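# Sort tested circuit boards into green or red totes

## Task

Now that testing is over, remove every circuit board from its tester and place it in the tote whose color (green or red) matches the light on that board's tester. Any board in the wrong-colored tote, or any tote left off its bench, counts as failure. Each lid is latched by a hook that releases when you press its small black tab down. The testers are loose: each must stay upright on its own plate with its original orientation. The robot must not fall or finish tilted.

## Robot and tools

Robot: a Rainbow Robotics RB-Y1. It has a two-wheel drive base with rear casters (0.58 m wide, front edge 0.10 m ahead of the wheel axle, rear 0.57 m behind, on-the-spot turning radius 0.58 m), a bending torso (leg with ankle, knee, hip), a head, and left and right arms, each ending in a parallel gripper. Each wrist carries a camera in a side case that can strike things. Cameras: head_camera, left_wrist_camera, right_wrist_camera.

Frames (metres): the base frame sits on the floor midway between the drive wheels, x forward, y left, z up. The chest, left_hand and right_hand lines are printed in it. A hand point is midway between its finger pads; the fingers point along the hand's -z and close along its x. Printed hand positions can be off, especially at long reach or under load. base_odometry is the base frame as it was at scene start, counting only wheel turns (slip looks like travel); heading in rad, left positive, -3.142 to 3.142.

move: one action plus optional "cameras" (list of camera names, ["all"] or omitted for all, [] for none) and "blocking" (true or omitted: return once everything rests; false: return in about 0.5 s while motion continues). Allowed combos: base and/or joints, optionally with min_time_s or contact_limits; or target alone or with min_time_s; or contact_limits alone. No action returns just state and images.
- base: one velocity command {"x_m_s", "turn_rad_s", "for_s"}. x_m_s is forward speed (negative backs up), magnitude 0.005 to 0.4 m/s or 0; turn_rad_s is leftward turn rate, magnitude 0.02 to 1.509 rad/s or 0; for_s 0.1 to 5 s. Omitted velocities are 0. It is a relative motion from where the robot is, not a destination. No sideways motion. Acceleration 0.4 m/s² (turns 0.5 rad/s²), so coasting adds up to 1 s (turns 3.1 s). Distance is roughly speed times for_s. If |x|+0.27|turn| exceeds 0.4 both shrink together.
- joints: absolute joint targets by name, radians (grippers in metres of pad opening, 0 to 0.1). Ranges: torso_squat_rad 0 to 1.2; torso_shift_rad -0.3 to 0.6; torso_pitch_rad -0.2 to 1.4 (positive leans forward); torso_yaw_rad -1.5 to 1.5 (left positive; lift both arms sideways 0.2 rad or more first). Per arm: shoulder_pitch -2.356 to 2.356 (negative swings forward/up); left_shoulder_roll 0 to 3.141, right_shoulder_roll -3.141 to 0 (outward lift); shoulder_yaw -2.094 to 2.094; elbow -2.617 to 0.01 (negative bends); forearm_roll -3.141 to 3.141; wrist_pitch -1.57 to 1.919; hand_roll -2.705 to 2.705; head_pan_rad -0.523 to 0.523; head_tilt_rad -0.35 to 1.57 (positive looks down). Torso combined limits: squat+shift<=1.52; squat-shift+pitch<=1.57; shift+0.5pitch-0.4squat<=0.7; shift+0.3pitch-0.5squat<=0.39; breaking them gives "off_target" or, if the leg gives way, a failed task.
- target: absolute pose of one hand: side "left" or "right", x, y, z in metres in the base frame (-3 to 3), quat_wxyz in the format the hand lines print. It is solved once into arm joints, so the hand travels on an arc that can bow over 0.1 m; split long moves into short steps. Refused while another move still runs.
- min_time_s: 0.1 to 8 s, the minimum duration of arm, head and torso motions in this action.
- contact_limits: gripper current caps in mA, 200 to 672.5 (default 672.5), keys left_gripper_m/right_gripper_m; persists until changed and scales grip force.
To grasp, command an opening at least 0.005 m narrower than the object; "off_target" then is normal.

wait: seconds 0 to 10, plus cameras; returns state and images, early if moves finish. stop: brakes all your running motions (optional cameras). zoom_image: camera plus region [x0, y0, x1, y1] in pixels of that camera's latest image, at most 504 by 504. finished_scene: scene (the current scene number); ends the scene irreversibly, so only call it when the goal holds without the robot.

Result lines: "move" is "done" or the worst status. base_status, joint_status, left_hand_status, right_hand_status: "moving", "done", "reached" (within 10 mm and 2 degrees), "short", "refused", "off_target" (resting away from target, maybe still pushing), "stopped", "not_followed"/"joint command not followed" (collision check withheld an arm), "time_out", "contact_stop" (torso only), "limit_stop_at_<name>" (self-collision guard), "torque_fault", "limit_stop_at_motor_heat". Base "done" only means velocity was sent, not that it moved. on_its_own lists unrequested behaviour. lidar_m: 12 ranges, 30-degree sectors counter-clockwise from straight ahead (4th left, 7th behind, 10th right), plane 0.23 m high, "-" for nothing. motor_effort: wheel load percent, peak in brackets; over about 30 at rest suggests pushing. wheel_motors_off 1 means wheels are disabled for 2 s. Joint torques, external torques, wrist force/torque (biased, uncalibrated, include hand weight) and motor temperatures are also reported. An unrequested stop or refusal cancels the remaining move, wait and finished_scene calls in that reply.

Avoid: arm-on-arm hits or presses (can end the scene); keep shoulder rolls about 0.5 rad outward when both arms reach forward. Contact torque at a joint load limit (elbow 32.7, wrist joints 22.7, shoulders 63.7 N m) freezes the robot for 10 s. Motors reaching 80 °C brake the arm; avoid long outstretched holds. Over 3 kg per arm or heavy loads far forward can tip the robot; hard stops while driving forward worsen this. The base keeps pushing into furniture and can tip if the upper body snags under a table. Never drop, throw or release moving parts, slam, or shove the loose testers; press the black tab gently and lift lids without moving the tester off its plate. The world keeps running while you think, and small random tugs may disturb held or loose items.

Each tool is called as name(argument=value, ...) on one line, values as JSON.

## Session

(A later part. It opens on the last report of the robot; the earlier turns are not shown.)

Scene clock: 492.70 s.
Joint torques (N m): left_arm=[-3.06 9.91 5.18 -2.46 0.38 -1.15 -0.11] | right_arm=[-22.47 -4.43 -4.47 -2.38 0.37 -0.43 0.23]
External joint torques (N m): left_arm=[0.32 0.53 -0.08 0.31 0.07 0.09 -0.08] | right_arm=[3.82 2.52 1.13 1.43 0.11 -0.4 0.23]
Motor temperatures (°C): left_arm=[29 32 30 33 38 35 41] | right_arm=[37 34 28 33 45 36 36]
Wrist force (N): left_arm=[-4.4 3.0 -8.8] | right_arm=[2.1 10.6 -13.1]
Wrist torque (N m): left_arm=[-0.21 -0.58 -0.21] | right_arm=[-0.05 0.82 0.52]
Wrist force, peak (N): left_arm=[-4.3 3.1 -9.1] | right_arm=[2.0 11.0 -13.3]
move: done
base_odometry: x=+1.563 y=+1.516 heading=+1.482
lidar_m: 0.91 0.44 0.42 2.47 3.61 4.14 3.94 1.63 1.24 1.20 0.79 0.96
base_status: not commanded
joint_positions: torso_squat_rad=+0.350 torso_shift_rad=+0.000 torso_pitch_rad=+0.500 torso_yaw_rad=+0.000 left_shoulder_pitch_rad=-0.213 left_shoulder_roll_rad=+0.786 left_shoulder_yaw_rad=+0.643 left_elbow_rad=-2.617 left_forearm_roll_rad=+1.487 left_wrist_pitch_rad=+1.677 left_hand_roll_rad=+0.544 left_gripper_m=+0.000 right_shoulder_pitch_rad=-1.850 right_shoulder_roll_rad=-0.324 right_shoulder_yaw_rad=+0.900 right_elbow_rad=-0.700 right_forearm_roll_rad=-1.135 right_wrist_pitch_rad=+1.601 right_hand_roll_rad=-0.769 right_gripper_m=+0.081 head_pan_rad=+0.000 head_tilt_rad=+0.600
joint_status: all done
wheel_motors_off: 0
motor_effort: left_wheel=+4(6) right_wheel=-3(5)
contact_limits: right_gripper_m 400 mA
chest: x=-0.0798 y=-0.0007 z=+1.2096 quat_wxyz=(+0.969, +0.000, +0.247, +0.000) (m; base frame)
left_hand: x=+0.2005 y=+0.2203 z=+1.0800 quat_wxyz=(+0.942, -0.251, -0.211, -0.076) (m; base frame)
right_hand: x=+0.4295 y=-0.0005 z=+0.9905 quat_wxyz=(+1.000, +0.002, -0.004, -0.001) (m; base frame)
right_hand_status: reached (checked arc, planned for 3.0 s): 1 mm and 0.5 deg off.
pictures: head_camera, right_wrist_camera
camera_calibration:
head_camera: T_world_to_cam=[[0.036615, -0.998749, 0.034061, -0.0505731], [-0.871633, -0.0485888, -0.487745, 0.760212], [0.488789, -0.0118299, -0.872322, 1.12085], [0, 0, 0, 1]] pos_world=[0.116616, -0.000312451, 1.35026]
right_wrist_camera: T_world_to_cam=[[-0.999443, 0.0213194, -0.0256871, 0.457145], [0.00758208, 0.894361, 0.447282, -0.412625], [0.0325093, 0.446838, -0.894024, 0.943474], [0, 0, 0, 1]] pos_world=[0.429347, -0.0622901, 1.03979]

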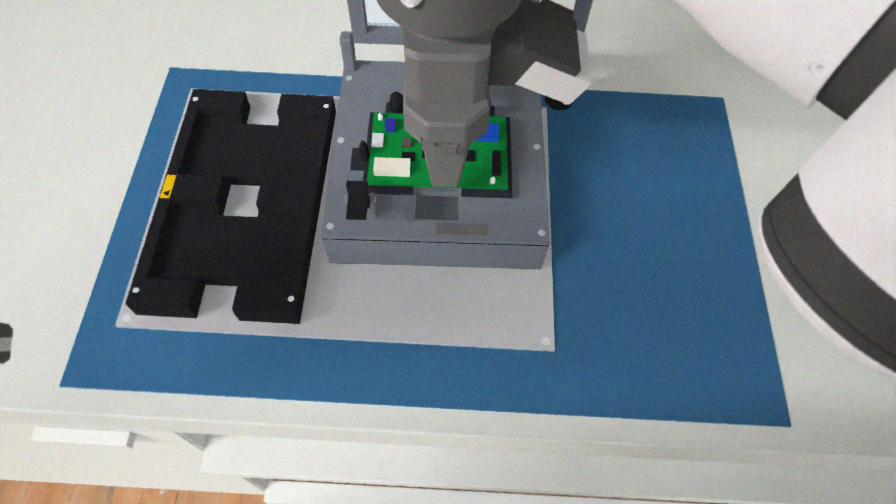

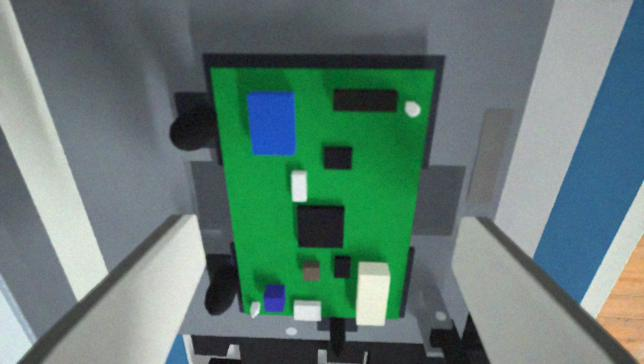

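move(target={"side":"right","x":0.431,"y":0.005,"z":0.975,"quat_wxyz":[1,0,0,0]}, min_time_s=2, cameras=["head_camera","right_wrist_camera"])

zoom_image(camera="head_camera", region=[360, 120, 520, 260])

zoom_image(camera="right_wrist_camera", region=[140, 0, 520, 364])

Scene clock: 515.33 s.
Joint torques (N m): left_arm=[-2.99 9.65 5.32 -2.39 0.39 -1.13 -0.12] | right_arm=[-25.84 -4.57 -3.11 -2.48 0.49 -0.27 0.28]
External joint torques (N m): left_arm=[0.39 0.27 0.06 0.38 0.08 0.11 -0.09] | right_arm=[0.52 2.3 1.48 1.33 0.24 -0.25 0.28]
Motor temperatures (°C): left_arm=[29 32 30 33 38 35 41] | right_arm=[37 33 28 33 45 36 36]
Wrist force (N): left_arm=[-4.1 2.7 -8.8] | right_arm=[2.2 10.6 -13.0]
Wrist torque (N m): left_arm=[-0.19 -0.55 -0.21] | right_arm=[-0.05 0.86 0.52]
Wrist force, peak (N): left_arm=[-4.4 3.0 -9.0] | right_arm=[2.4 11.1 -13.6]
move: done
base_odometry: x=+1.563 y=+1.516 heading=+1.482
lidar_m: 0.92 0.44 0.42 2.47 3.60 4.13 3.95 1.63 1.24 1.20 0.79 0.95
base_status: not commanded
joint_positions: torso_squat_rad=+0.350 torso_shift_rad=+0.000 torso_pitch_rad=+0.500 torso_yaw_rad=+0.000 left_shoulder_pitch_rad=-0.213 left_shoulder_roll_rad=+0.786 left_shoulder_yaw_rad=+0.643 left_elbow_rad=-2.617 left_forearm_roll_rad=+1.487 left_wrist_pitch_rad=+1.677 left_hand_roll_rad=+0.544 left_gripper_m=+0.000 right_shoulder_pitch_rad=-1.865 right_shoulder_roll_rad=-0.261 right_shoulder_yaw_rad=+0.908 right_elbow_rad=-0.569 right_forearm_roll_rad=-1.128 right_wrist_pitch_rad=+1.552 right_hand_roll_rad=-0.714 right_gripper_m=+0.081 head_pan_rad=+0.000 head_tilt_rad=+0.600
joint_status: all done
wheel_motors_off: 0
motor_effort: left_wheel=+3(6) right_wheel=-4(5)
contact_limits: right_gripper_m 400 mA
chest: x=-0.0798 y=-0.0007 z=+1.2096 quat_wxyz=(+0.969, +0.000, +0.247, +0.000) (m; base frame)
left_hand: x=+0.2005 y=+0.2203 z=+1.0800 quat_wxyz=(+0.942, -0.251, -0.211, -0.076) (m; base frame)
right_hand: x=+0.4309 y=+0.0047 z=+0.9751 quat_wxyz=(+1.000, +0.001, -0.001, +0.000) (m; base frame)
right_hand_status: reached (checked arc, planned for 2.0 s): 0 mm and 0.1 deg off.
pictures: head_camera, right_wrist_camera
camera_calibration:
head_camera: T_world_to_cam=[[0.036615, -0.998749, 0.034061, -0.0505731], [-0.871633, -0.0485887, -0.487745, 0.760212], [0.48879, -0.0118299, -0.872322, 1.12085], [0, 0, 0, 1]] pos_world=[0.116616, -0.000312629, 1.35026]
right_wrist_camera: T_world_to_cam=[[-0.999597, 0.0209315, -0.0191665, 0.451798], [0.0102152, 0.895415, 0.445115, -0.409438], [0.0264788, 0.444739, -0.895269, 0.931196], [0, 0, 0, 1]] pos_world=[0.431141, -0.0569795, 1.02458]

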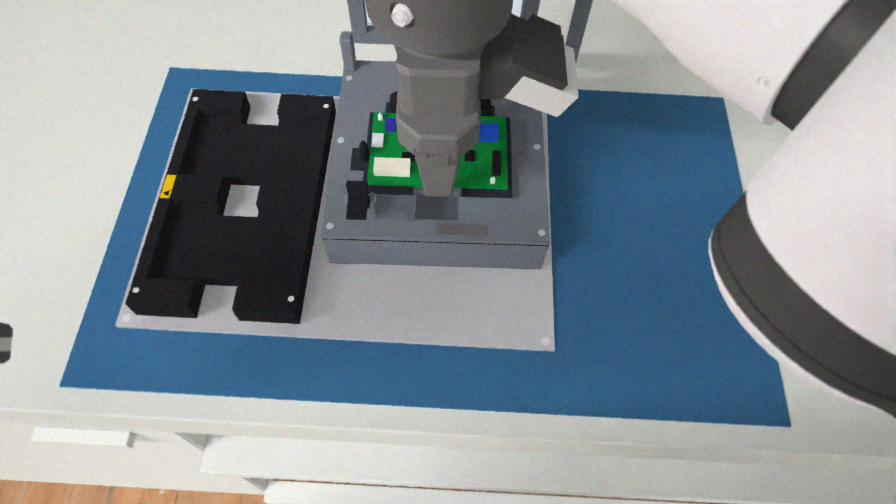

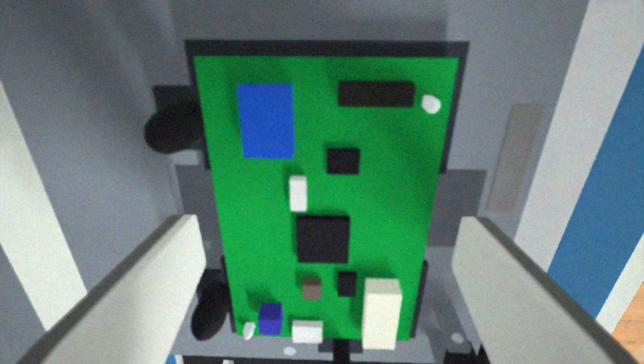

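Scaled by 3.150 from the camera's 896x504 image, which has a finer 1280x720 frame.

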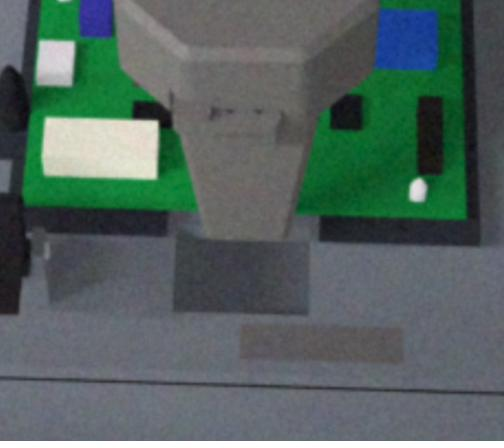

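Scaled by 1.326 from the camera's 644x364 image, which has a finer 1265x715 frame.

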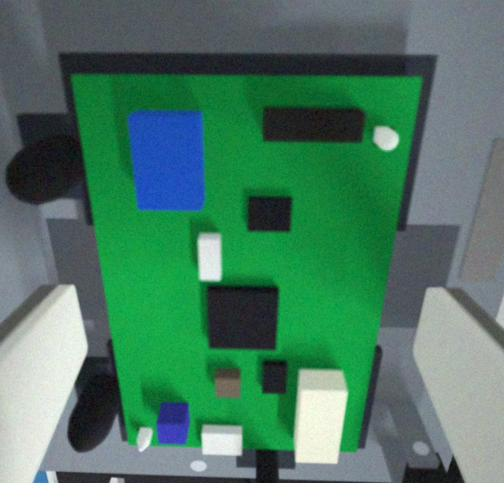

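move(joints={"right_gripper_m":0.088}, cameras=[])

move(target={"side":"right","x":0.432,"y":0.006,"z":0.962,"quat_wxyz":[1,0,0,0]}, min_time_s=2, cameras=["head_camera","right_wrist_camera"])

zoom_image(camera="head_camera", region=[360, 120, 520, 260])

zoom_image(camera="right_wrist_camera", region=[140, 0, 520, 364])

Scene clock: 551.37 s.
Joint torques (N m): left_arm=[-3.15 9.97 5.35 -2.49 0.39 -1.14 -0.03] | right_arm=[-25.81 -4.37 -3.4 -2.46 0.27 -0.4 0.35]
External joint torques (N m): left_arm=[0.23 0.59 0.09 0.27 0.08 0.11 0] | right_arm=[0.55 2.5 1.2 1.34 0.02 -0.38 0.35]
Motor temperatures (°C): left_arm=[29 32 30 33 38 35 41] | right_arm=[37 33 28 33 45 36 36]
Wrist force (N): left_arm=[-4.5 2.6 -8.8] | right_arm=[2.6 10.6 -13.1]
Wrist torque (N m): left_arm=[-0.16 -0.59 -0.23] | right_arm=[-0.05 0.90 0.52]
Wrist force, peak (N): left_arm=[-4.6 2.7 -9.0] | right_arm=[2.0 11.2 -13.3]
move: done
base_odometry: x=+1.563 y=+1.516 heading=+1.482
lidar_m: 0.92 0.44 0.42 2.48 3.59 4.13 3.95 1.62 1.24 1.20 0.80 0.95
base_status: not commanded
joint_positions: torso_squat_rad=+0.350 torso_shift_rad=+0.000 torso_pitch_rad=+0.500 torso_yaw_rad=+0.000 left_shoulder_pitch_rad=-0.213 left_shoulder_roll_rad=+0.786 left_shoulder_yaw_rad=+0.643 left_elbow_rad=-2.617 left_forearm_roll_rad=+1.487 left_wrist_pitch_rad=+1.677 left_hand_roll_rad=+0.544 left_gripper_m=+0.000 right_shoulder_pitch_rad=-1.865 right_shoulder_roll_rad=-0.261 right_shoulder_yaw_rad=+0.908 right_elbow_rad=-0.569 right_forearm_roll_rad=-1.128 right_wrist_pitch_rad=+1.552 right_hand_roll_rad=-0.714 right_gripper_m=+0.088 head_pan_rad=+0.000 head_tilt_rad=+0.600
joint_status: all done
wheel_motors_off: 0
motor_effort: left_wheel=+4(6) right_wheel=-3(4)
contact_limits: right_gripper_m 400 mA
chest: x=-0.0798 y=-0.0007 z=+1.2096 quat_wxyz=(+0.969, +0.000, +0.247, +0.000) (m; base frame)
left_hand: x=+0.2005 y=+0.2203 z=+1.0800 quat_wxyz=(+0.942, -0.251, -0.211, -0.076) (m; base frame)
right_hand: x=+0.4309 y=+0.0047 z=+0.9751 quat_wxyz=(+1.000, +0.001, -0.001, +0.000) (m; base frame)
pictures: none
No camera images: "cameras" was empty.

Scene clock: 553.70 s.
Joint torques (N m): left_arm=[-3.13 9.88 5.21 -2.39 0.42 -1.18 -0.05] | right_arm=[-22.46 -3.91 -2.81 -2.34 0.34 -0.38 0.39]
External joint torques (N m): left_arm=[0.25 0.5 -0.05 0.37 0.11 0.07 -0.02] | right_arm=[3.85 2.85 1.34 1.45 0.09 -0.36 0.39]
Motor temperatures (°C): left_arm=[29 32 30 33 38 35 41] | right_arm=[37 33 28 33 45 36 36]
Wrist force (N): left_arm=[-4.3 2.7 -9.0] | right_arm=[2.2 10.9 -13.2]
Wrist torque (N m): left_arm=[-0.19 -0.57 -0.22] | right_arm=[-0.06 0.85 0.51]
Wrist force, peak (N): left_arm=[-4.5 3.0 -8.9] | right_arm=[2.3 10.8 -13.4]
move: done
base_odometry: x=+1.563 y=+1.516 heading=+1.482
lidar_m: 0.91 0.44 0.42 2.48 3.60 4.14 3.95 1.64 1.24 1.20 0.80 0.95
base_status: not commanded
joint_positions: torso_squat_rad=+0.350 torso_shift_rad=+0.000 torso_pitch_rad=+0.500 torso_yaw_rad=+0.000 left_shoulder_pitch_rad=-0.213 left_shoulder_roll_rad=+0.786 left_shoulder_yaw_rad=+0.643 left_elbow_rad=-2.617 left_forearm_roll_rad=+1.487 left_wrist_pitch_rad=+1.677 left_hand_roll_rad=+0.544 left_gripper_m=+0.000 right_shoulder_pitch_rad=-1.861 right_shoulder_roll_rad=-0.234 right_shoulder_yaw_rad=+0.913 right_elbow_rad=-0.512 right_forearm_roll_rad=-1.121 right_wrist_pitch_rad=+1.516 right_hand_roll_rad=-0.689 right_gripper_m=+0.088 head_pan_rad=+0.000 head_tilt_rad=+0.600
joint_status: all done
wheel_motors_off: 0
motor_effort: left_wheel=+5(6) right_wheel=-3(5)
contact_limits: right_gripper_m 400 mA
chest: x=-0.0798 y=-0.0007 z=+1.2096 quat_wxyz=(+0.969, +0.000, +0.247, +0.000) (m; base frame)
left_hand: x=+0.2005 y=+0.2203 z=+1.0800 quat_wxyz=(+0.942, -0.251, -0.211, -0.076) (m; base frame)
right_hand: x=+0.4316 y=+0.0054 z=+0.9629 quat_wxyz=(+1.000, +0.001, -0.002, +0.000) (m; base frame)
right_hand_status: reached (checked arc, planned for 2.0 s): 1 mm and 0.3 deg off.
pictures: head_camera, right_wrist_camera
camera_calibration:
head_camera: T_world_to_cam=[[0.0366151, -0.998749, 0.0340608, -0.050573], [-0.871633, -0.0485887, -0.487745, 0.760212], [0.48879, -0.0118297, -0.872322, 1.12085], [0, 0, 0, 1]] pos_world=[0.116616, -0.000312615, 1.35026]
right_wrist_camera: T_world_to_cam=[[-0.999558, 0.0205349, -0.0215007, 0.454491], [0.00882175, 0.895438, 0.445098, -0.404003], [0.0283926, 0.444712, -0.895224, 0.91906], [0, 0, 0, 1]] pos_world=[0.43176, -0.0562898, 1.01236]

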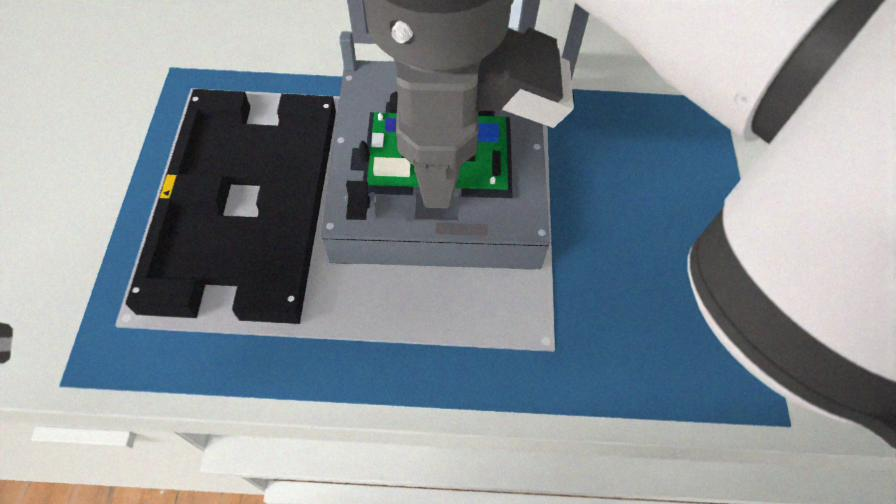

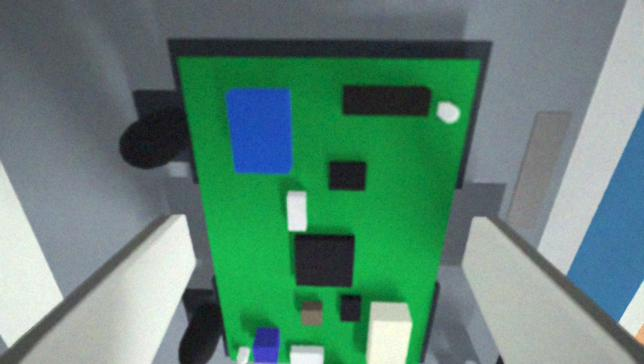

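Scaled by 3.150 from the camera's 896x504 image, which has a finer 1280x720 frame.

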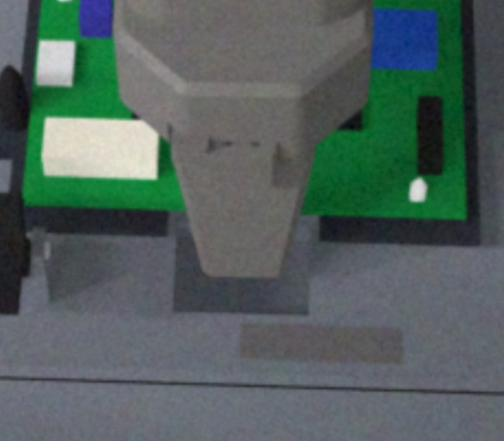

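Scaled by 1.326 from the camera's 644x364 image, which has a finer 1265x715 frame.

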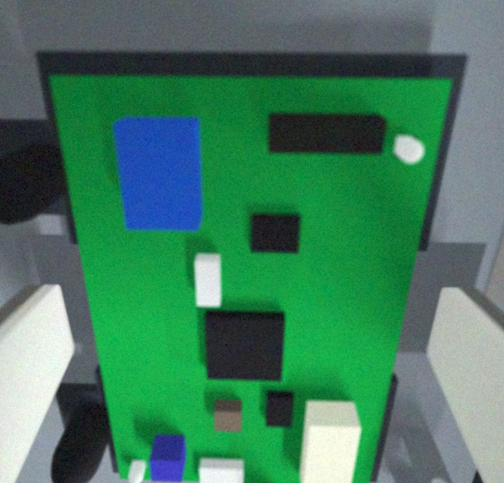

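move(target={"side":"right","x":0.432,"y":0.006,"z":0.948,"quat_wxyz":[1,0,0,0]}, min_time_s=2, cameras=["head_camera","right_wrist_camera"])

zoom_image(camera="head_camera", region=[360, 120, 520, 260])

zoom_image(camera="right_wrist_camera", region=[140, 0, 520, 364])

Scene clock: 561.47 s.
Joint torques (N m): left_arm=[-3.16 9.87 5.29 -2.52 0.37 -1.15 -0.03] | right_arm=[-25.49 -4.24 -2.14 -2.3 0.27 -0.36 0.3]
External joint torques (N m): left_arm=[0.23 0.49 0.03 0.25 0.06 0.09 0] | right_arm=[0.75 2.43 1.15 1.43 0.02 -0.33 0.3]
Motor temperatures (°C): left_arm=[29 32 30 33 38 35 41] | right_arm=[37 33 28 33 45 36 36]
Wrist force (N): left_arm=[-4.0 2.9 -9.1] | right_arm=[2.4 10.6 -13.1]
Wrist torque (N m): left_arm=[-0.20 -0.54 -0.21] | right_arm=[-0.04 0.87 0.53]
Wrist force, peak (N): left_arm=[-4.5 2.7 -9.1] | right_arm=[2.3 10.7 -13.5]
move: done
base_odometry: x=+1.563 y=+1.516 heading=+1.482
lidar_m: 0.92 0.44 0.42 2.47 3.61 4.13 3.95 1.64 1.24 1.20 0.80 0.95
base_status: not commanded
joint_positions: torso_squat_rad=+0.350 torso_shift_rad=+0.000 torso_pitch_rad=+0.500 torso_yaw_rad=+0.000 left_shoulder_pitch_rad=-0.213 left_shoulder_roll_rad=+0.786 left_shoulder_yaw_rad=+0.643 left_elbow_rad=-2.617 left_forearm_roll_rad=+1.487 left_wrist_pitch_rad=+1.677 left_hand_roll_rad=+0.544 left_gripper_m=+0.000 right_shoulder_pitch_rad=-1.865 right_shoulder_roll_rad=-0.187 right_shoulder_yaw_rad=+0.915 right_elbow_rad=-0.406 right_forearm_roll_rad=-1.118 right_wrist_pitch_rad=+1.467 right_hand_roll_rad=-0.640 right_gripper_m=+0.088 head_pan_rad=+0.000 head_tilt_rad=+0.600
joint_status: all done
wheel_motors_off: 0
motor_effort: left_wheel=+5(7) right_wheel=-4(5)
contact_limits: right_gripper_m 400 mA
chest: x=-0.0798 y=-0.0007 z=+1.2096 quat_wxyz=(+0.969, +0.000, +0.247, +0.000) (m; base frame)
left_hand: x=+0.2005 y=+0.2203 z=+1.0800 quat_wxyz=(+0.942, -0.251, -0.211, -0.076) (m; base frame)
right_hand: x=+0.4319 y=+0.0057 z=+0.9481 quat_wxyz=(+1.000, +0.001, -0.002, +0.000) (m; base frame)
right_hand_status: reached (checked arc, planned for 2.0 s): 0 mm and 0.2 deg off.
pictures: head_camera, right_wrist_camera
camera_calibration:
head_camera: T_world_to_cam=[[0.0366151, -0.998749, 0.0340611, -0.0505731], [-0.871633, -0.0485889, -0.487745, 0.760212], [0.48879, -0.0118299, -0.872322, 1.12085], [0, 0, 0, 1]] pos_world=[0.116616, -0.000312447, 1.35026]
right_wrist_camera: T_world_to_cam=[[-0.999582, 0.0209205, -0.019977, 0.452985], [0.00983534, 0.895267, 0.445421, -0.398423], [0.0272032, 0.445038, -0.895098, 0.90609], [0, 0, 0, 1]] pos_world=[0.432065, -0.0560263, 0.997555]

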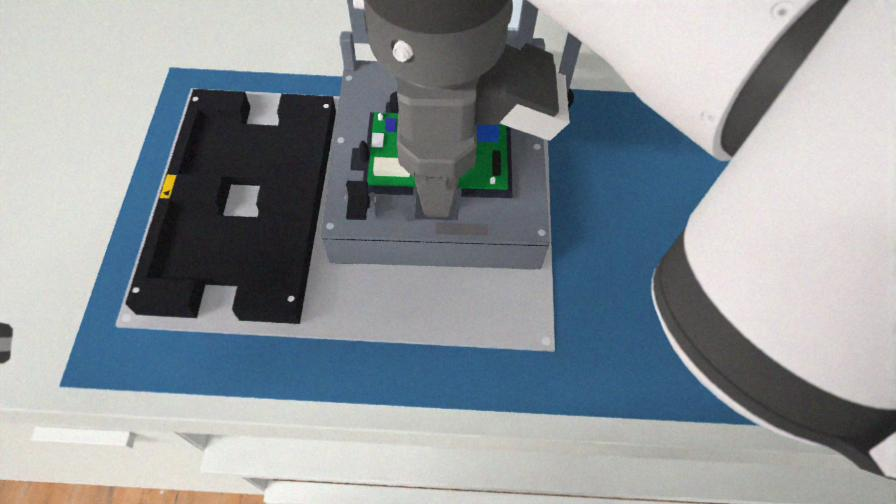

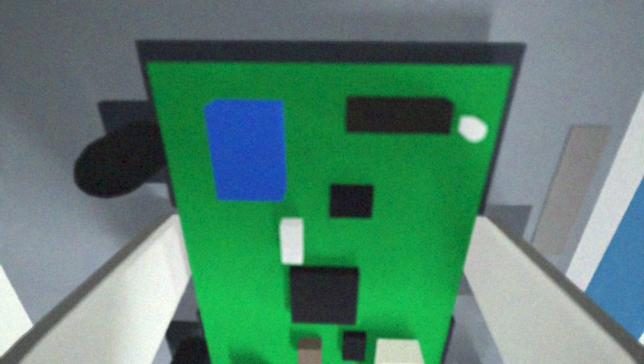

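Scaled by 3.150 from the camera's 896x504 image, which has a finer 1280x720 frame.

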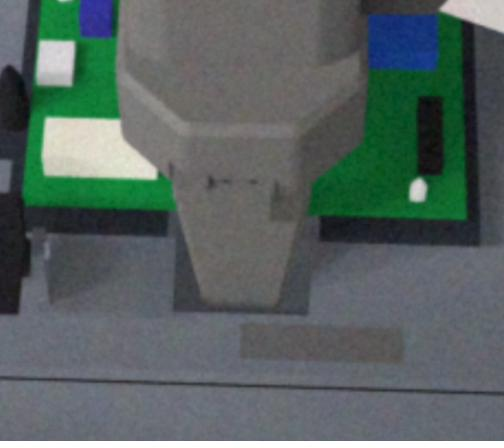

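Scaled by 1.326 from the camera's 644x364 image, which has a finer 1265x715 frame.

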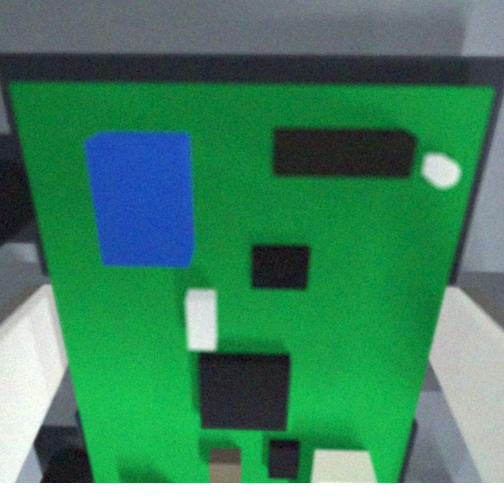

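move(target={"side":"right","x":0.4325,"y":0.006,"z":0.938,"quat_wxyz":[1,0,0,0]}, min_time_s=2, cameras=["head_camera","right_wrist_camera"])

zoom_image(camera="head_camera", region=[360, 120, 520, 260])

zoom_image(camera="right_wrist_camera", region=[140, 0, 520, 364])

Scene clock: 570.40 s.
Joint torques (N m): left_arm=[-3.03 9.98 5.23 -2.51 0.4 -1.13 -0.13] | right_arm=[-22.32 -4.32 -1.56 -2.37 0.37 -0.45 0.33]
External joint torques (N m): left_arm=[0.36 0.6 -0.03 0.25 0.09 0.12 -0.1] | right_arm=[3.84 2.27 1.28 1.31 0.11 -0.41 0.33]
Motor temperatures (°C): left_arm=[29 32 30 33 38 35 41] | right_arm=[37 33 28 33 45 36 36]
Wrist force (N): left_arm=[-4.3 2.6 -8.6] | right_arm=[2.5 10.8 -12.8]
Wrist torque (N m): left_arm=[-0.18 -0.58 -0.22] | right_arm=[-0.05 0.88 0.52]
Wrist force, peak (N): left_arm=[-4.3 2.8 -9.3] | right_arm=[2.1 10.8 -13.4]
move: done
base_odometry: x=+1.563 y=+1.516 heading=+1.482
lidar_m: 0.91 0.45 0.41 2.48 3.61 4.13 3.95 1.64 1.23 1.20 0.80 0.95
base_status: not commanded
joint_positions: torso_squat_rad=+0.350 torso_shift_rad=+0.000 torso_pitch_rad=+0.500 torso_yaw_rad=+0.000 left_shoulder_pitch_rad=-0.213 left_shoulder_roll_rad=+0.786 left_shoulder_yaw_rad=+0.643 left_elbow_rad=-2.617 left_forearm_roll_rad=+1.487 left_wrist_pitch_rad=+1.677 left_hand_roll_rad=+0.544 left_gripper_m=+0.000 right_shoulder_pitch_rad=-1.865 right_shoulder_roll_rad=-0.162 right_shoulder_yaw_rad=+0.917 right_elbow_rad=-0.350 right_forearm_roll_rad=-1.115 right_wrist_pitch_rad=+1.433 right_hand_roll_rad=-0.613 right_gripper_m=+0.088 head_pan_rad=+0.000 head_tilt_rad=+0.600
joint_status: all done
wheel_motors_off: 0
motor_effort: left_wheel=+4(6) right_wheel=-4(5)
contact_limits: right_gripper_m 400 mA
chest: x=-0.0798 y=-0.0007 z=+1.2096 quat_wxyz=(+0.969, +0.000, +0.247, +0.000) (m; base frame)
left_hand: x=+0.2005 y=+0.2203 z=+1.0800 quat_wxyz=(+0.942, -0.251, -0.211, -0.076) (m; base frame)
right_hand: x=+0.4322 y=+0.0055 z=+0.9388 quat_wxyz=(+1.000, +0.001, -0.004, +0.000) (m; base frame)
right_hand_status: reached (checked arc, planned for 2.0 s): 1 mm and 0.4 deg off.
pictures: head_camera, right_wrist_camera
camera_calibration:
head_camera: T_world_to_cam=[[0.036615, -0.998749, 0.034061, -0.0505732], [-0.871633, -0.0485887, -0.487745, 0.760212], [0.488789, -0.0118299, -0.872322, 1.12085], [0, 0, 0, 1]] pos_world=[0.116616, -0.000312553, 1.35026]
right_wrist_camera: T_world_to_cam=[[-0.999495, 0.0206515, -0.0241715, 0.457032], [0.00769423, 0.894823, 0.446355, -0.394024], [0.0308471, 0.445943, -0.894529, 0.895706], [0, 0, 0, 1]] pos_world=[0.432202, -0.0562909, 0.988157]

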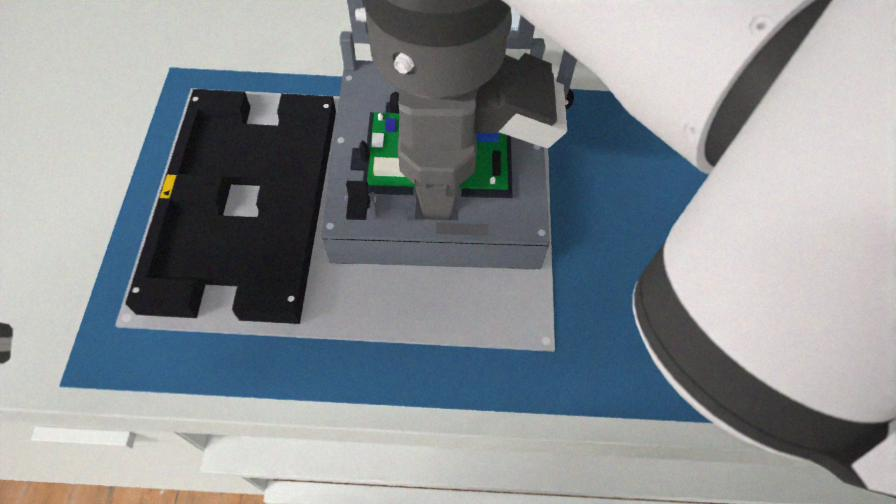

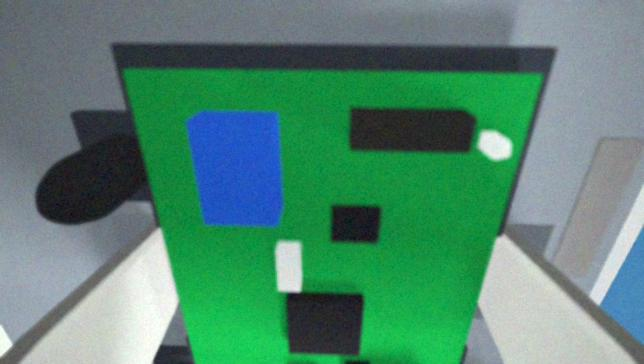

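Scaled by 3.150 from the camera's 896x504 image, which has a finer 1280x720 frame.

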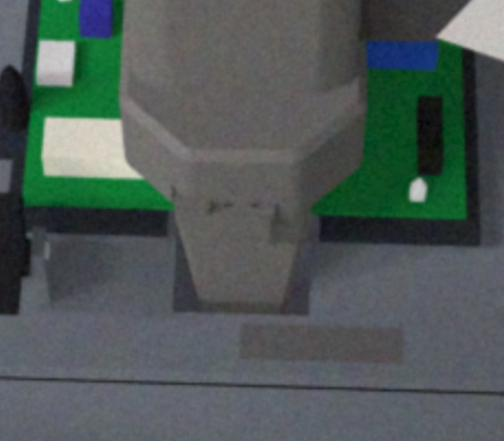

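Scaled by 1.326 from the camera's 644x364 image, which has a finer 1265x715 frame.

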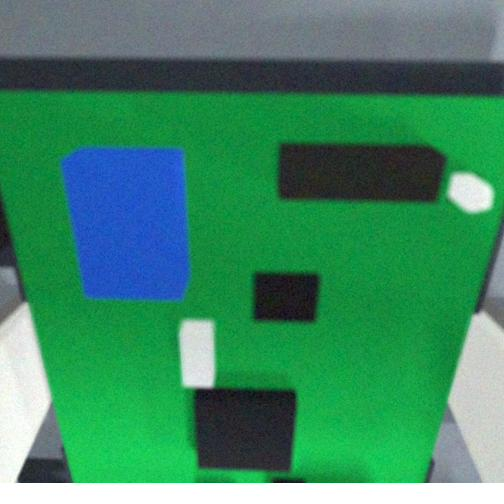

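move(target={"side":"right","x":0.4325,"y":0.006,"z":0.934,"quat_wxyz":[1,0,0,0]}, min_time_s=1.5, cameras=[])

move(joints={"right_gripper_m":0.06}, contact_limits={"right_gripper_m":300}, cameras=["right_wrist_camera","head_camera"])

Scene clock: 580.43 s.
Joint torques (N m): left_arm=[-3.19 9.83 5.1 -2.55 0.42 -1.11 -0.15] | right_arm=[-25.06 -3.91 -3.9 -2.3 -0.21 -0.47 0.28]
External joint torques (N m): left_arm=[0.2 0.45 -0.16 0.21 0.1 0.13 -0.12] | right_arm=[1.04 2.67 -1.49 1.34 -0.47 -0.43 0.28]
Motor temperatures (°C): left_arm=[29 32 30 33 38 35 41] | right_arm=[37 33 28 33 45 36 36]
Wrist force (N): left_arm=[-4.4 2.8 -8.7] | right_arm=[2.3 10.6 -13.1]
Wrist torque (N m): left_arm=[-0.19 -0.58 -0.22] | right_arm=[-0.02 0.89 0.53]
Wrist force, peak (N): left_arm=[-4.1 2.6 -9.2] | right_arm=[2.2 11.0 -13.2]
move: done
base_odometry: x=+1.563 y=+1.516 heading=+1.482
lidar_m: 0.91 0.45 0.41 2.48 3.60 4.14 3.96 1.63 1.24 1.20 0.80 0.95
base_status: not commanded
joint_positions: torso_squat_rad=+0.350 torso_shift_rad=+0.000 torso_pitch_rad=+0.500 torso_yaw_rad=+0.000 left_shoulder_pitch_rad=-0.213 left_shoulder_roll_rad=+0.786 left_shoulder_yaw_rad=+0.643 left_elbow_rad=-2.617 left_forearm_roll_rad=+1.487 left_wrist_pitch_rad=+1.677 left_hand_roll_rad=+0.544 left_gripper_m=+0.000 right_shoulder_pitch_rad=-1.872 right_shoulder_roll_rad=-0.141 right_shoulder_yaw_rad=+0.916 right_elbow_rad=-0.299 right_forearm_roll_rad=-1.116 right_wrist_pitch_rad=+1.412 right_hand_roll_rad=-0.589 right_gripper_m=+0.088 head_pan_rad=+0.000 head_tilt_rad=+0.600
joint_status: all done
wheel_motors_off: 0
motor_effort: left_wheel=+4(6) right_wheel=-1(5)
contact_limits: right_gripper_m 400 mA
chest: x=-0.0798 y=-0.0007 z=+1.2096 quat_wxyz=(+0.969, +0.000, +0.247, +0.000) (m; base frame)
left_hand: x=+0.2005 y=+0.2203 z=+1.0800 quat_wxyz=(+0.942, -0.251, -0.211, -0.076) (m; base frame)
right_hand: x=+0.4322 y=+0.0053 z=+0.9342 quat_wxyz=(+1.000, +0.001, -0.004, +0.000) (m; base frame)
right_hand_status: reached (checked arc, planned for 1.5 s): 1 mm and 0.5 deg off.
pictures: none
No camera images: "cameras" was empty.

Scene clock: 581.23 s.
Joint torques (N m): left_arm=[-3.1 9.68 5.31 -2.32 0.39 -1.2 -0.09] | right_arm=[-24.07 -3.91 -3.88 -2.56 -0.37 0.75 0.31]
External joint torques (N m): left_arm=[0.28 0.3 0.05 0.44 0.07 0.05 -0.06] | right_arm=[2.03 2.68 -1.46 1.07 -0.63 0.79 0.31]
Motor temperatures (°C): left_arm=[29 32 30 33 38 35 41] | right_arm=[37 33 28 33 45 36 36]
Wrist force (N): left_arm=[-4.3 2.5 -8.8] | right_arm=[6.9 10.8 -13.6]
Wrist torque (N m): left_arm=[-0.17 -0.58 -0.21] | right_arm=[-0.04 0.87 0.40]
Wrist force, peak (N): left_arm=[-4.2 2.9 -9.0] | right_arm=[8.6 10.9 -16.0]
move: off_target
base_odometry: x=+1.563 y=+1.516 heading=+1.482
lidar_m: 0.92 0.44 0.42 2.47 3.61 4.14 3.95 1.64 1.24 1.20 0.79 0.95
base_status: not commanded
joint_positions: torso_squat_rad=+0.350 torso_shift_rad=+0.000 torso_pitch_rad=+0.500 torso_yaw_rad=+0.000 left_shoulder_pitch_rad=-0.213 left_shoulder_roll_rad=+0.786 left_shoulder_yaw_rad=+0.643 left_elbow_rad=-2.617 left_forearm_roll_rad=+1.487 left_wrist_pitch_rad=+1.677 left_hand_roll_rad=+0.544 left_gripper_m=+0.000 right_shoulder_pitch_rad=-1.872 right_shoulder_roll_rad=-0.141 right_shoulder_yaw_rad=+0.916 right_elbow_rad=-0.299 right_forearm_roll_rad=-1.116 right_wrist_pitch_rad=+1.411 right_hand_roll_rad=-0.589 right_gripper_m=+0.071 head_pan_rad=+0.000 head_tilt_rad=+0.600
joint_status: right_gripper_m off_target (ended at +0.071, target +0.060)
wheel_motors_off: 0
motor_effort: left_wheel=+4(6) right_wheel=-4(5)
contact_limits: right_gripper_m 300 mA
chest: x=-0.0797 y=-0.0007 z=+1.2096 quat_wxyz=(+0.969, +0.000, +0.247, +0.000) (m; base frame)
left_hand: x=+0.2006 y=+0.2203 z=+1.0799 quat_wxyz=(+0.942, -0.251, -0.211, -0.076) (m; base frame)
right_hand: x=+0.4324 y=+0.0054 z=+0.9342 quat_wxyz=(+1.000, +0.002, -0.004, +0.000) (m; base frame)
pictures: head_camera, right_wrist_camera
camera_calibration:
head_camera: T_world_to_cam=[[0.0366178, -0.998749, 0.0340573, -0.0505708], [-0.871673, -0.0485884, -0.487673, 0.760175], [0.488717, -0.0118294, -0.872362, 1.12086], [0, 0, 0, 1]] pos_world=[0.116695, -0.000312812, 1.35023]
right_wrist_camera: T_world_to_cam=[[-0.999453, 0.0207839, -0.0257393, 0.458535], [0.0070957, 0.894588, 0.446835, -0.392119], [0.032313, 0.446407, -0.894246, 0.890765], [0, 0, 0, 1]] pos_world=[0.432284, -0.0563888, 0.983578]

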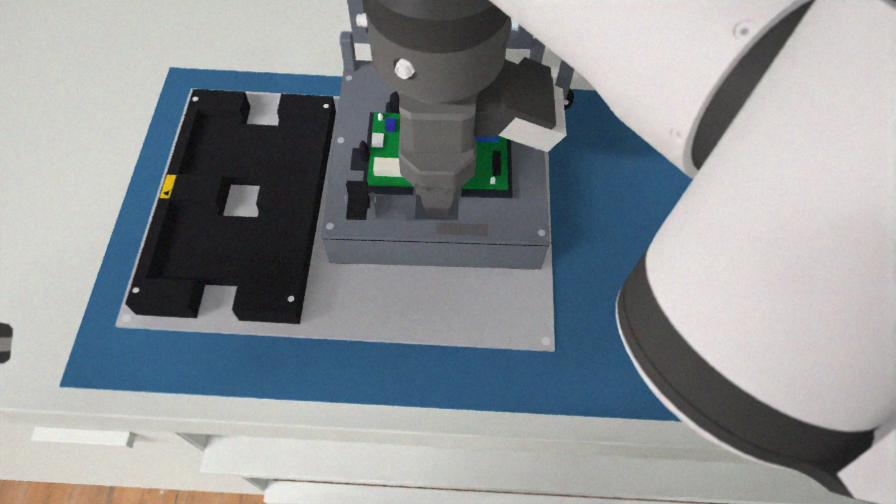

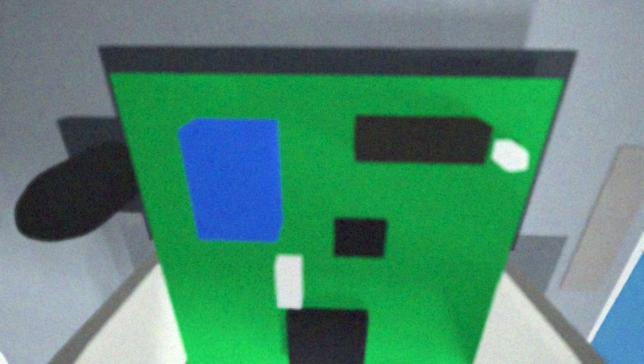

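move(contact_limits={"right_gripper_m":450}, cameras=[])

move(target={"side":"right","x":0.4324,"y":0.0054,"z":0.954,"quat_wxyz":[1,0,0,0]}, min_time_s=2, cameras=["right_wrist_camera","head_camera"])

Scene clock: 586.10 s.
Joint torques (N m): left_arm=[-2.85 9.76 5.32 -2.47 0.39 -1.14 -0.12] | right_arm=[-24.55 -3.94 -3.95 -2.7 -0.5 0.81 0.33]
External joint torques (N m): left_arm=[0.54 0.38 0.06 0.29 0.08 0.1 -0.09] | right_arm=[1.56 2.64 -1.53 0.93 -0.76 0.86 0.33]
Motor temperatures (°C): left_arm=[29 32 30 33 38 35 41] | right_arm=[37 33 28 33 45 36 36]
Wrist force (N): left_arm=[-4.3 2.8 -8.6] | right_arm=[8.0 11.0 -14.3]
Wrist torque (N m): left_arm=[-0.19 -0.57 -0.21] | right_arm=[-0.06 0.88 0.40]
Wrist force, peak (N): left_arm=[-4.4 2.8 -9.1] | right_arm=[8.0 11.0 -14.7]
base_odometry: x=+1.563 y=+1.516 heading=+1.482
lidar_m: 0.92 0.45 0.41 2.47 3.61 4.13 3.95 1.63 1.23 1.20 0.79 0.96
base_status: not commanded
joint_positions: torso_squat_rad=+0.350 torso_shift_rad=+0.000 torso_pitch_rad=+0.500 torso_yaw_rad=+0.000 left_shoulder_pitch_rad=-0.213 left_shoulder_roll_rad=+0.786 left_shoulder_yaw_rad=+0.643 left_elbow_rad=-2.617 left_forearm_roll_rad=+1.487 left_wrist_pitch_rad=+1.677 left_hand_roll_rad=+0.544 left_gripper_m=+0.000 right_shoulder_pitch_rad=-1.872 right_shoulder_roll_rad=-0.141 right_shoulder_yaw_rad=+0.916 right_elbow_rad=-0.299 right_forearm_roll_rad=-1.116 right_wrist_pitch_rad=+1.411 right_hand_roll_rad=-0.589 right_gripper_m=+0.071 head_pan_rad=+0.000 head_tilt_rad=+0.600
joint_status: not commanded
wheel_motors_off: 0
motor_effort: left_wheel=+4(6) right_wheel=-3(4)
contact_limits: right_gripper_m 450 mA
chest: x=-0.0797 y=-0.0007 z=+1.2096 quat_wxyz=(+0.969, +0.000, +0.247, +0.000) (m; base frame)
left_hand: x=+0.2006 y=+0.2203 z=+1.0799 quat_wxyz=(+0.942, -0.251, -0.211, -0.076) (m; base frame)
right_hand: x=+0.4324 y=+0.0054 z=+0.9342 quat_wxyz=(+1.000, +0.002, -0.004, +0.000) (m; base frame)
pictures: none
No camera images: "cameras" was empty.

Scene clock: 588.43 s.
Joint torques (N m): left_arm=[-3.01 9.85 5.37 -2.5 0.39 -1.13 -0.04] | right_arm=[-25.6 -8.36 -4.2 -3.72 -0.25 0.2 -0.4]
External joint torques (N m): left_arm=[0.38 0.47 0.11 0.27 0.08 0.11 -0.01] | right_arm=[0.69 -1.5 -1.42 -0.05 -0.5 0.21 -0.4]
Motor temperatures (°C): left_arm=[29 32 30 33 38 35 41] | right_arm=[37 33 28 33 45 36 36]
Wrist force (N): left_arm=[-4.2 2.8 -8.8] | right_arm=[2.3 10.6 -13.3]
Wrist torque (N m): left_arm=[-0.19 -0.57 -0.22] | right_arm=[-0.01 0.85 0.53]
Wrist force, peak (N): left_arm=[-4.6 3.0 -9.0] | right_arm=[9.4 10.5 -17.4]
move: done
base_odometry: x=+1.563 y=+1.516 heading=+1.482
lidar_m: 0.91 0.44 0.41 2.47 3.61 4.13 3.95 1.63 1.25 1.20 0.80 0.95
base_status: not commanded
joint_positions: torso_squat_rad=+0.350 torso_shift_rad=+0.000 torso_pitch_rad=+0.500 torso_yaw_rad=+0.000 left_shoulder_pitch_rad=-0.213 left_shoulder_roll_rad=+0.786 left_shoulder_yaw_rad=+0.643 left_elbow_rad=-2.617 left_forearm_roll_rad=+1.487 left_wrist_pitch_rad=+1.677 left_hand_roll_rad=+0.544 left_gripper_m=+0.000 right_shoulder_pitch_rad=-1.896 right_shoulder_roll_rad=-0.166 right_shoulder_yaw_rad=+0.909 right_elbow_rad=-0.341 right_forearm_roll_rad=-1.125 right_wrist_pitch_rad=+1.471 right_hand_roll_rad=-0.607 right_gripper_m=+0.071 head_pan_rad=+0.000 head_tilt_rad=+0.600
joint_status: all done
wheel_motors_off: 0
motor_effort: left_wheel=+5(6) right_wheel=-3(5)
contact_limits: right_gripper_m 450 mA
chest: x=-0.0797 y=-0.0007 z=+1.2096 quat_wxyz=(+0.969, +0.000, +0.247, +0.000) (m; base frame)
left_hand: x=+0.2006 y=+0.2203 z=+1.0799 quat_wxyz=(+0.942, -0.251, -0.211, -0.076) (m; base frame)
right_hand: x=+0.4325 y=+0.0056 z=+0.9538 quat_wxyz=(+1.000, -0.001, +0.002, +0.000) (m; base frame)
right_hand_status: reached (checked arc, planned for 2.0 s): 0 mm and 0.3 deg off.
pictures: head_camera, right_wrist_camera
camera_calibration:
head_camera: T_world_to_cam=[[0.0366204, -0.998749, 0.0340528, -0.0505669], [-0.871719, -0.0485873, -0.487591, 0.760111], [0.488635, -0.0118287, -0.872408, 1.12087], [0, 0, 0, 1]] pos_world=[0.116758, -0.000313439, 1.3502]
right_wrist_camera: T_world_to_cam=[[-0.999726, 0.0197055, -0.0126337, 0.446766], [0.0120968, 0.897001, 0.441863, -0.398431], [0.0200396, 0.441589, -0.896994, 0.916094], [0, 0, 0, 1]] pos_world=[0.433105, -0.0559478, 1.00343]

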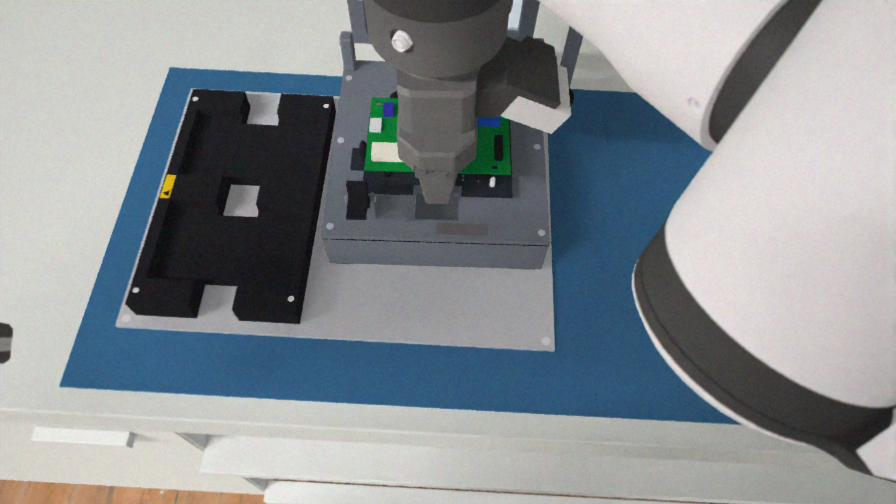

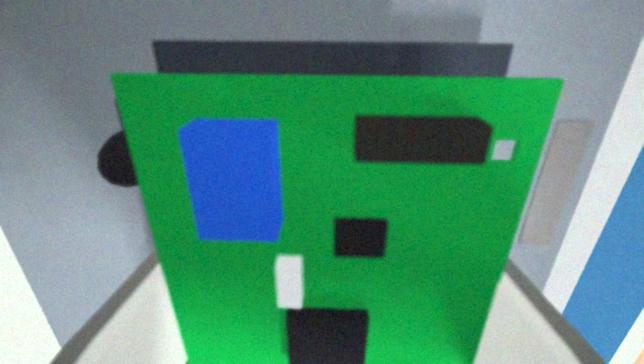

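Board is out, clean. Lift higher (keeping clear of the lid), move toward the robot.

move(target={"side":"right","x":0.425,"y":0.0,"z":1.02,"quat_wxyz":[1,0,0,0]}, min_time_s=2, cameras=[])

move(target={"side":"right","x":0.38,"y":-0.10,"z":1.12,"quat_wxyz":[0.9976,0,-0.07,0]}, min_time_s=3, cameras=["right_wrist_camera","head_camera"])

Scene clock: 595.80 s.
Joint torques (N m): left_arm=[-2.99 9.9 5.17 -2.49 0.4 -1.12 -0.08] | right_arm=[-22.72 -8.44 -7.38 -3.8 -0.22 0.05 -0.23]
External joint torques (N m): left_arm=[0.4 0.52 -0.09 0.27 0.09 0.13 -0.05] | right_arm=[3.6 -1.25 -1.46 -0.03 -0.46 0.05 -0.23]
Motor temperatures (°C): left_arm=[29 32 30 33 38 35 41] | right_arm=[37 34 28 33 45 36 36]
Wrist force (N): left_arm=[-4.2 2.8 -8.7] | right_arm=[2.5 10.8 -13.7]
Wrist torque (N m): left_arm=[-0.17 -0.56 -0.19] | right_arm=[-0.05 0.89 0.54]
Wrist force, peak (N): left_arm=[-4.2 2.6 -9.2] | right_arm=[2.4 11.2 -13.5]
move: done
base_odometry: x=+1.563 y=+1.516 heading=+1.482
lidar_m: 0.92 0.45 0.42 2.47 3.61 4.13 3.96 1.64 1.23 1.20 0.79 0.95
base_status: not commanded
joint_positions: torso_squat_rad=+0.350 torso_shift_rad=+0.000 torso_pitch_rad=+0.500 torso_yaw_rad=+0.000 left_shoulder_pitch_rad=-0.213 left_shoulder_roll_rad=+0.786 left_shoulder_yaw_rad=+0.643 left_elbow_rad=-2.617 left_forearm_roll_rad=+1.487 left_wrist_pitch_rad=+1.677 left_hand_roll_rad=+0.544 left_gripper_m=+0.000 right_shoulder_pitch_rad=-1.889 right_shoulder_roll_rad=-0.349 right_shoulder_yaw_rad=+0.877 right_elbow_rad=-0.748 right_forearm_roll_rad=-1.155 right_wrist_pitch_rad=+1.682 right_hand_roll_rad=-0.795 right_gripper_m=+0.071 head_pan_rad=+0.000 head_tilt_rad=+0.600
joint_status: all done
wheel_motors_off: 0
motor_effort: left_wheel=+5(6) right_wheel=-5(5)
contact_limits: right_gripper_m 450 mA
chest: x=-0.0797 y=-0.0007 z=+1.2096 quat_wxyz=(+0.969, +0.000, +0.247, +0.000) (m; base frame)
left_hand: x=+0.2006 y=+0.2203 z=+1.0799 quat_wxyz=(+0.942, -0.251, -0.211, -0.076) (m; base frame)
right_hand: x=+0.4247 y=+0.0001 z=+1.0203 quat_wxyz=(+1.000, -0.001, +0.003, +0.000) (m; base frame)
right_hand_status: reached (checked arc, planned for 2.0 s): 0 mm and 0.4 deg off.
pictures: none
No camera images: "cameras" was empty.

Scene clock: 599.13 s.
Joint torques (N m): left_arm=[-3.05 9.82 5.18 -2.52 0.4 -1.17 -0.07] | right_arm=[-19.18 -8.79 -11.11 -1.4 0.04 0.07 -0.3]
External joint torques (N m): left_arm=[0.34 0.44 -0.08 0.24 0.09 0.07 -0.04] | right_arm=[3.1 -1.03 -0.93 -0.3 -0.43 0.19 -0.31]
Motor temperatures (°C): left_arm=[29 32 30 33 38 35 41] | right_arm=[37 34 28 33 45 36 36]
Wrist force (N): left_arm=[-4.1 2.9 -8.9] | right_arm=[1.1 10.3 -13.6]
Wrist torque (N m): left_arm=[-0.21 -0.55 -0.22] | right_arm=[0.01 0.77 0.51]
Wrist force, peak (N): left_arm=[-4.6 2.9 -8.8] | right_arm=[2.3 10.6 -13.8]
move: done
base_odometry: x=+1.563 y=+1.516 heading=+1.482
lidar_m: 0.92 0.45 0.42 2.47 3.61 4.13 3.95 1.63 1.23 1.20 0.80 0.95
base_status: not commanded
joint_positions: torso_squat_rad=+0.350 torso_shift_rad=+0.000 torso_pitch_rad=+0.500 torso_yaw_rad=+0.000 left_shoulder_pitch_rad=-0.213 left_shoulder_roll_rad=+0.786 left_shoulder_yaw_rad=+0.643 left_elbow_rad=-2.617 left_forearm_roll_rad=+1.487 left_wrist_pitch_rad=+1.677 left_hand_roll_rad=+0.544 left_gripper_m=+0.000 right_shoulder_pitch_rad=-1.819 right_shoulder_roll_rad=-0.895 right_shoulder_yaw_rad=+0.850 right_elbow_rad=-1.604 right_forearm_roll_rad=-1.383 right_wrist_pitch_rad=+1.837 right_hand_roll_rad=-1.114 right_gripper_m=+0.071 head_pan_rad=+0.000 head_tilt_rad=+0.600
joint_status: all done
wheel_motors_off: 0
motor_effort: left_wheel=+5(6) right_wheel=-4(5)
contact_limits: right_gripper_m 450 mA
chest: x=-0.0797 y=-0.0007 z=+1.2096 quat_wxyz=(+0.969, +0.000, +0.247, +0.000) (m; base frame)
left_hand: x=+0.2006 y=+0.2203 z=+1.0799 quat_wxyz=(+0.942, -0.251, -0.211, -0.076) (m; base frame)
right_hand: x=+0.3794 y=-0.0998 z=+1.1203 quat_wxyz=(+0.998, -0.002, -0.066, +0.001) (m; base frame)
right_hand_status: reached (checked arc, planned for 3.0 s): 1 mm and 0.5 deg off.
pictures: head_camera, right_wrist_camera
camera_calibration:
head_camera: T_world_to_cam=[[0.0366177, -0.998749, 0.0340482, -0.0505632], [-0.871719, -0.0485827, -0.487591, 0.760111], [0.488636, -0.011826, -0.872408, 1.12087], [0, 0, 0, 1]] pos_world=[0.116758, -0.000316283, 1.3502]
right_wrist_camera: T_world_to_cam=[[-0.988661, 0.017636, -0.149125, 0.546413], [-0.0499992, 0.897752, 0.437654, -0.348544], [0.141596, 0.440148, -0.886691, 1.05528], [0, 0, 0, 1]] pos_world=[0.373367, -0.161208, 1.16973]

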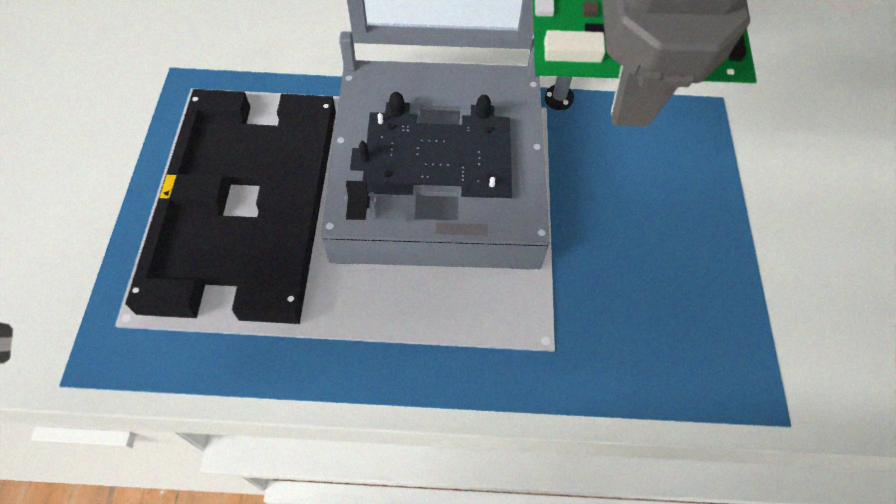

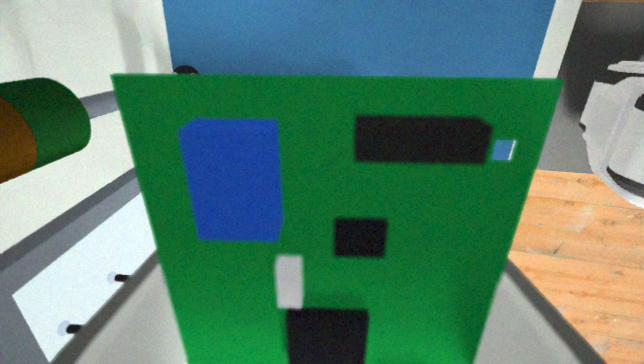

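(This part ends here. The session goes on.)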